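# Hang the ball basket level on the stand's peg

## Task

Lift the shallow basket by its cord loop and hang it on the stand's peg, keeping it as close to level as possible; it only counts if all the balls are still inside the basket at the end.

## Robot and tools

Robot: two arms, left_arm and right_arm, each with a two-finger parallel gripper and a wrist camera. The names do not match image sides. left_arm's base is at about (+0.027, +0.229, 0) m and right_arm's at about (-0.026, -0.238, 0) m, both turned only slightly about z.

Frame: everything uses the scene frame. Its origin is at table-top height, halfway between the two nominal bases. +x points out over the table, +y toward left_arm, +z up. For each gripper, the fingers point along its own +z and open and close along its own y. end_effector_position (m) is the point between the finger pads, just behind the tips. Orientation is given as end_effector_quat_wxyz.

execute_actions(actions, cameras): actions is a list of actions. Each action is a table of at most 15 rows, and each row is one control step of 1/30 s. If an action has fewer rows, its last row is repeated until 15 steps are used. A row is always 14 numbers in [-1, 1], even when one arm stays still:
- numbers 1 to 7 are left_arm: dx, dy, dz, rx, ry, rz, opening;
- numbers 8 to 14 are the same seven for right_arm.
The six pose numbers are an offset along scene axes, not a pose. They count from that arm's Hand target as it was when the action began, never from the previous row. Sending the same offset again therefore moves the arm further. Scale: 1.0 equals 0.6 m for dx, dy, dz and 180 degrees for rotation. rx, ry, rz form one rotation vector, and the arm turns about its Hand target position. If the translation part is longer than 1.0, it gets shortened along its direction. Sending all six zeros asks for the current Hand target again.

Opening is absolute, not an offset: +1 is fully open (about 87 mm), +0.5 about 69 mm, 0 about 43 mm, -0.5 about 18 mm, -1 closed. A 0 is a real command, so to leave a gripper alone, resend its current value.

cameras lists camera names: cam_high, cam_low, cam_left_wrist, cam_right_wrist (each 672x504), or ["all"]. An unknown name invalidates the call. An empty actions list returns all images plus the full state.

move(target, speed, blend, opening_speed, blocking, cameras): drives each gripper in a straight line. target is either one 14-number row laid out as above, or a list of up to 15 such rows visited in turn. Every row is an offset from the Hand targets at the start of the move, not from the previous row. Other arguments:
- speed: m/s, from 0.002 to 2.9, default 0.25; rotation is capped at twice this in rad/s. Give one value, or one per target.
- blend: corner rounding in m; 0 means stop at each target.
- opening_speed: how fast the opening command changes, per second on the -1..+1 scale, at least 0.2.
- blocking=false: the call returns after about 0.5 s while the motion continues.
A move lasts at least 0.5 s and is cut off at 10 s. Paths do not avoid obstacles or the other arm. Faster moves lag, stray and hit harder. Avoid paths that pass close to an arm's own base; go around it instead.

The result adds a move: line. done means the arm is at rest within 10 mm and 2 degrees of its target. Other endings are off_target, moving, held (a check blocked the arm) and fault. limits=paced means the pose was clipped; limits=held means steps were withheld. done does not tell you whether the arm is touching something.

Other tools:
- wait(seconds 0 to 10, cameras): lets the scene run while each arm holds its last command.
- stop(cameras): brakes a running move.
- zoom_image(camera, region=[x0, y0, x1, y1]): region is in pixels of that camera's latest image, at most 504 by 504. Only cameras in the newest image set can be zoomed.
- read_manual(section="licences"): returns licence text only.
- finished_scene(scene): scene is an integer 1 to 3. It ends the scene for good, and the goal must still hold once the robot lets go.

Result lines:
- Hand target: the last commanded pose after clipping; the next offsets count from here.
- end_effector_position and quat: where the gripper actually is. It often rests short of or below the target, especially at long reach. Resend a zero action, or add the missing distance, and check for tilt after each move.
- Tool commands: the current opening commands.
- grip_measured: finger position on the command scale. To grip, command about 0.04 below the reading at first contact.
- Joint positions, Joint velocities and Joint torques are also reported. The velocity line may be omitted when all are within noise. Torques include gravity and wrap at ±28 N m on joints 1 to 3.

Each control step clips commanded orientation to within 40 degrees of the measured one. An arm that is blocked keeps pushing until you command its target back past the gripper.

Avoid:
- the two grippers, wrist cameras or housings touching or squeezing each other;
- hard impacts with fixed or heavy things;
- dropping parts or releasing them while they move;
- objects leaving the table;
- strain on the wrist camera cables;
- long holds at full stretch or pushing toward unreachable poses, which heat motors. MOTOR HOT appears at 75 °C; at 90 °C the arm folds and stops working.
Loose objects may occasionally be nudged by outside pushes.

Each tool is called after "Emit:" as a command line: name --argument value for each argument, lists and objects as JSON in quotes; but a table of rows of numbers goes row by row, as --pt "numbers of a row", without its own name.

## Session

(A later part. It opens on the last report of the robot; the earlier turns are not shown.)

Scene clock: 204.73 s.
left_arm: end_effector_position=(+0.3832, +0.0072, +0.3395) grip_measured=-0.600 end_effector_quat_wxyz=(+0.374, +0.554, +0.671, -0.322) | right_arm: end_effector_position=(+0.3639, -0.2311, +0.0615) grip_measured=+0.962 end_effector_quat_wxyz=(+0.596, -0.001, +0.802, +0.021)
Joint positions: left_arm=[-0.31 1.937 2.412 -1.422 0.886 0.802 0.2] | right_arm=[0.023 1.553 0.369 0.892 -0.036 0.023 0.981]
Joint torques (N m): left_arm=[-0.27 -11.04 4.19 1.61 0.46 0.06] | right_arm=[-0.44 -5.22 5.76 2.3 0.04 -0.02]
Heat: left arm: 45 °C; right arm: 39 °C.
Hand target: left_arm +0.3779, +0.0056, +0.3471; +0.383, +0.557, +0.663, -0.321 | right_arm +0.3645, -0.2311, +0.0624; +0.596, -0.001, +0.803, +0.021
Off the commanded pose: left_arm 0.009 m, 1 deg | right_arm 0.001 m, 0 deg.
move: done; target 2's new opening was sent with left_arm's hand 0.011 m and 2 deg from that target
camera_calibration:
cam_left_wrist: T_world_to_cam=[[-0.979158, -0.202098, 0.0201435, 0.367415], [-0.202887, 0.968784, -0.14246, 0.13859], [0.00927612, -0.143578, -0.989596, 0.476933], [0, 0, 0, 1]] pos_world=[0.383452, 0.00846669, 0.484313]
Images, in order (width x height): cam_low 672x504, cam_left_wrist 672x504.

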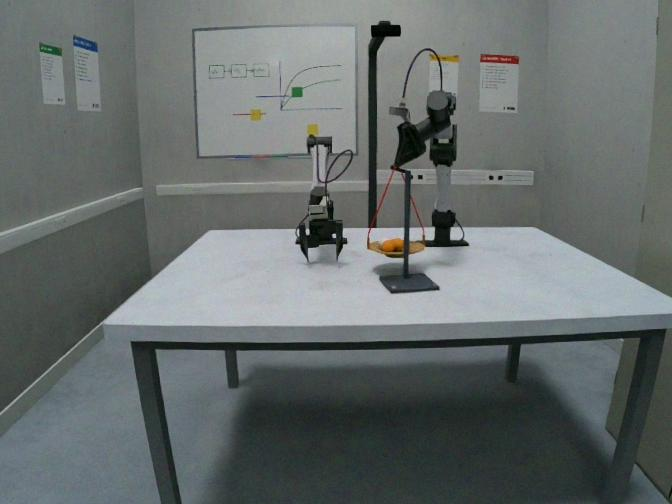

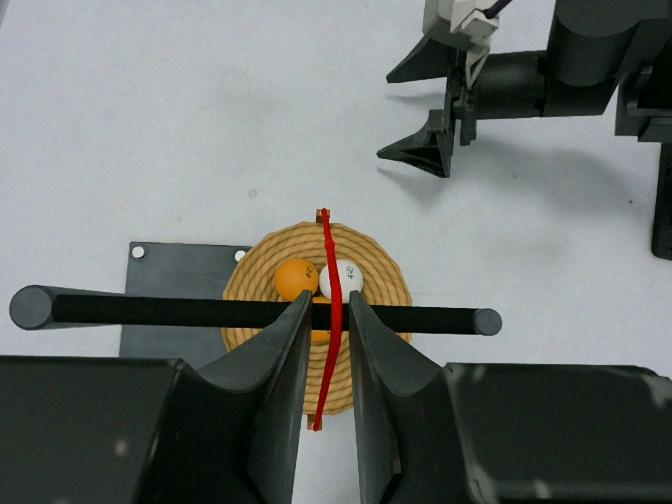

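Emit:
move --pt "-0.006 0.002 0.012 0 0 0 0.0 0 0 0 0 0 0 1" --pt "-0.02 0.1 0.085 0 0 0 0.0 0 0 0 0 0 0 1" --pt "-0.06 0.25 0.085 0 0 0 0.0 0 0 0 0 0 0 1" --speed 0.1 --opening_speed 0.6 --blend '[0, 0.02, 0]' --cameras '["cam_low","cam_left_wrist"]'

Emit:
zoom_image --camera "cam_low" --region '[350, 210, 440, 260]'

Scene clock: 215.37 s.
left_arm: end_effector_position=(+0.3510, +0.1576, +0.3931) grip_measured=+0.000 end_effector_quat_wxyz=(+0.498, +0.475, +0.680, -0.252) | right_arm: end_effector_position=(+0.3639, -0.2311, +0.0615) grip_measured=+0.962 end_effector_quat_wxyz=(+0.596, -0.001, +0.802, +0.021)
Joint positions: left_arm=[0.183 1.644 2.211 -1.547 1.1 1.067 0.5] | right_arm=[0.023 1.553 0.369 0.892 -0.036 0.023 0.981]
Joint torques (N m): left_arm=[0.5 -7.79 3.78 1.2 0.65 0.21] | right_arm=[-0.4 -5.39 5.83 2.28 0.04 0.01]
Heat: left arm: 47 °C; right arm: 39 °C.
Hand target: left_arm +0.3419, +0.1555, +0.3981; +0.383, +0.557, +0.663, -0.321 | right_arm +0.3645, -0.2311, +0.0624; +0.596, -0.001, +0.803, +0.021
Off the commanded pose: left_arm 0.011 m, 18 deg | right_arm 0.001 m, 0 deg.
joint sent to its limit (left arm) — joint 4 (wrist pitch), lower limit. The joint targets are off in orientation, not in position.
move: off_target (left_arm)
camera_calibration:
cam_left_wrist: T_world_to_cam=[[-0.887856, -0.44306, -0.124133, 0.427733], [-0.394809, 0.872131, -0.288985, 0.134222], [0.236298, -0.207568, -0.949252, 0.466414], [0, 0, 0, 1]] pos_world=[0.322545, 0.169265, 0.534629]
Images, in order (width x height): cam_low 672x504, cam_left_wrist 672x504.

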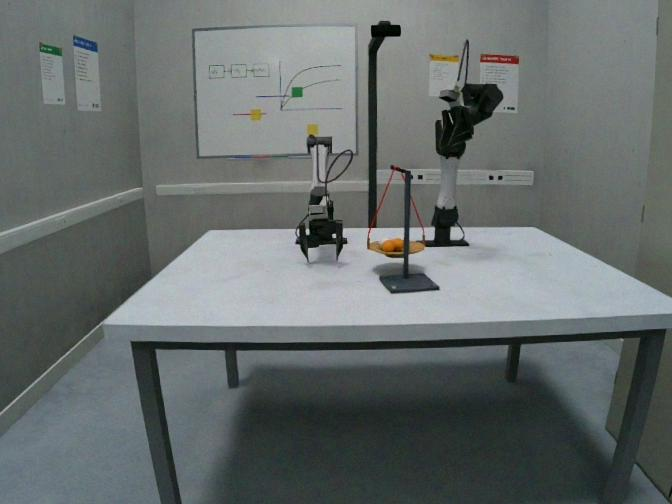

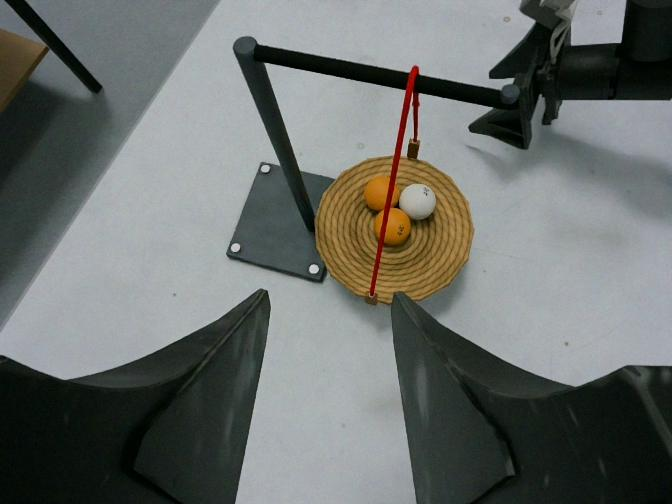

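Scaled by 5.600 from the camera's 672x504 image, which has a finer 960x720 frame.

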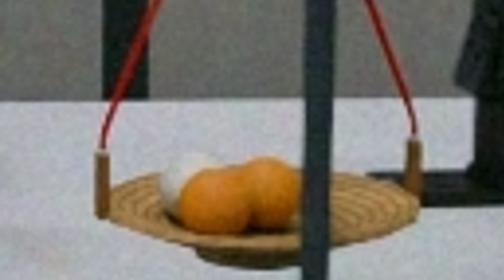

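Emit:
finished_scene --scene 2

The scene is finished: the task was done.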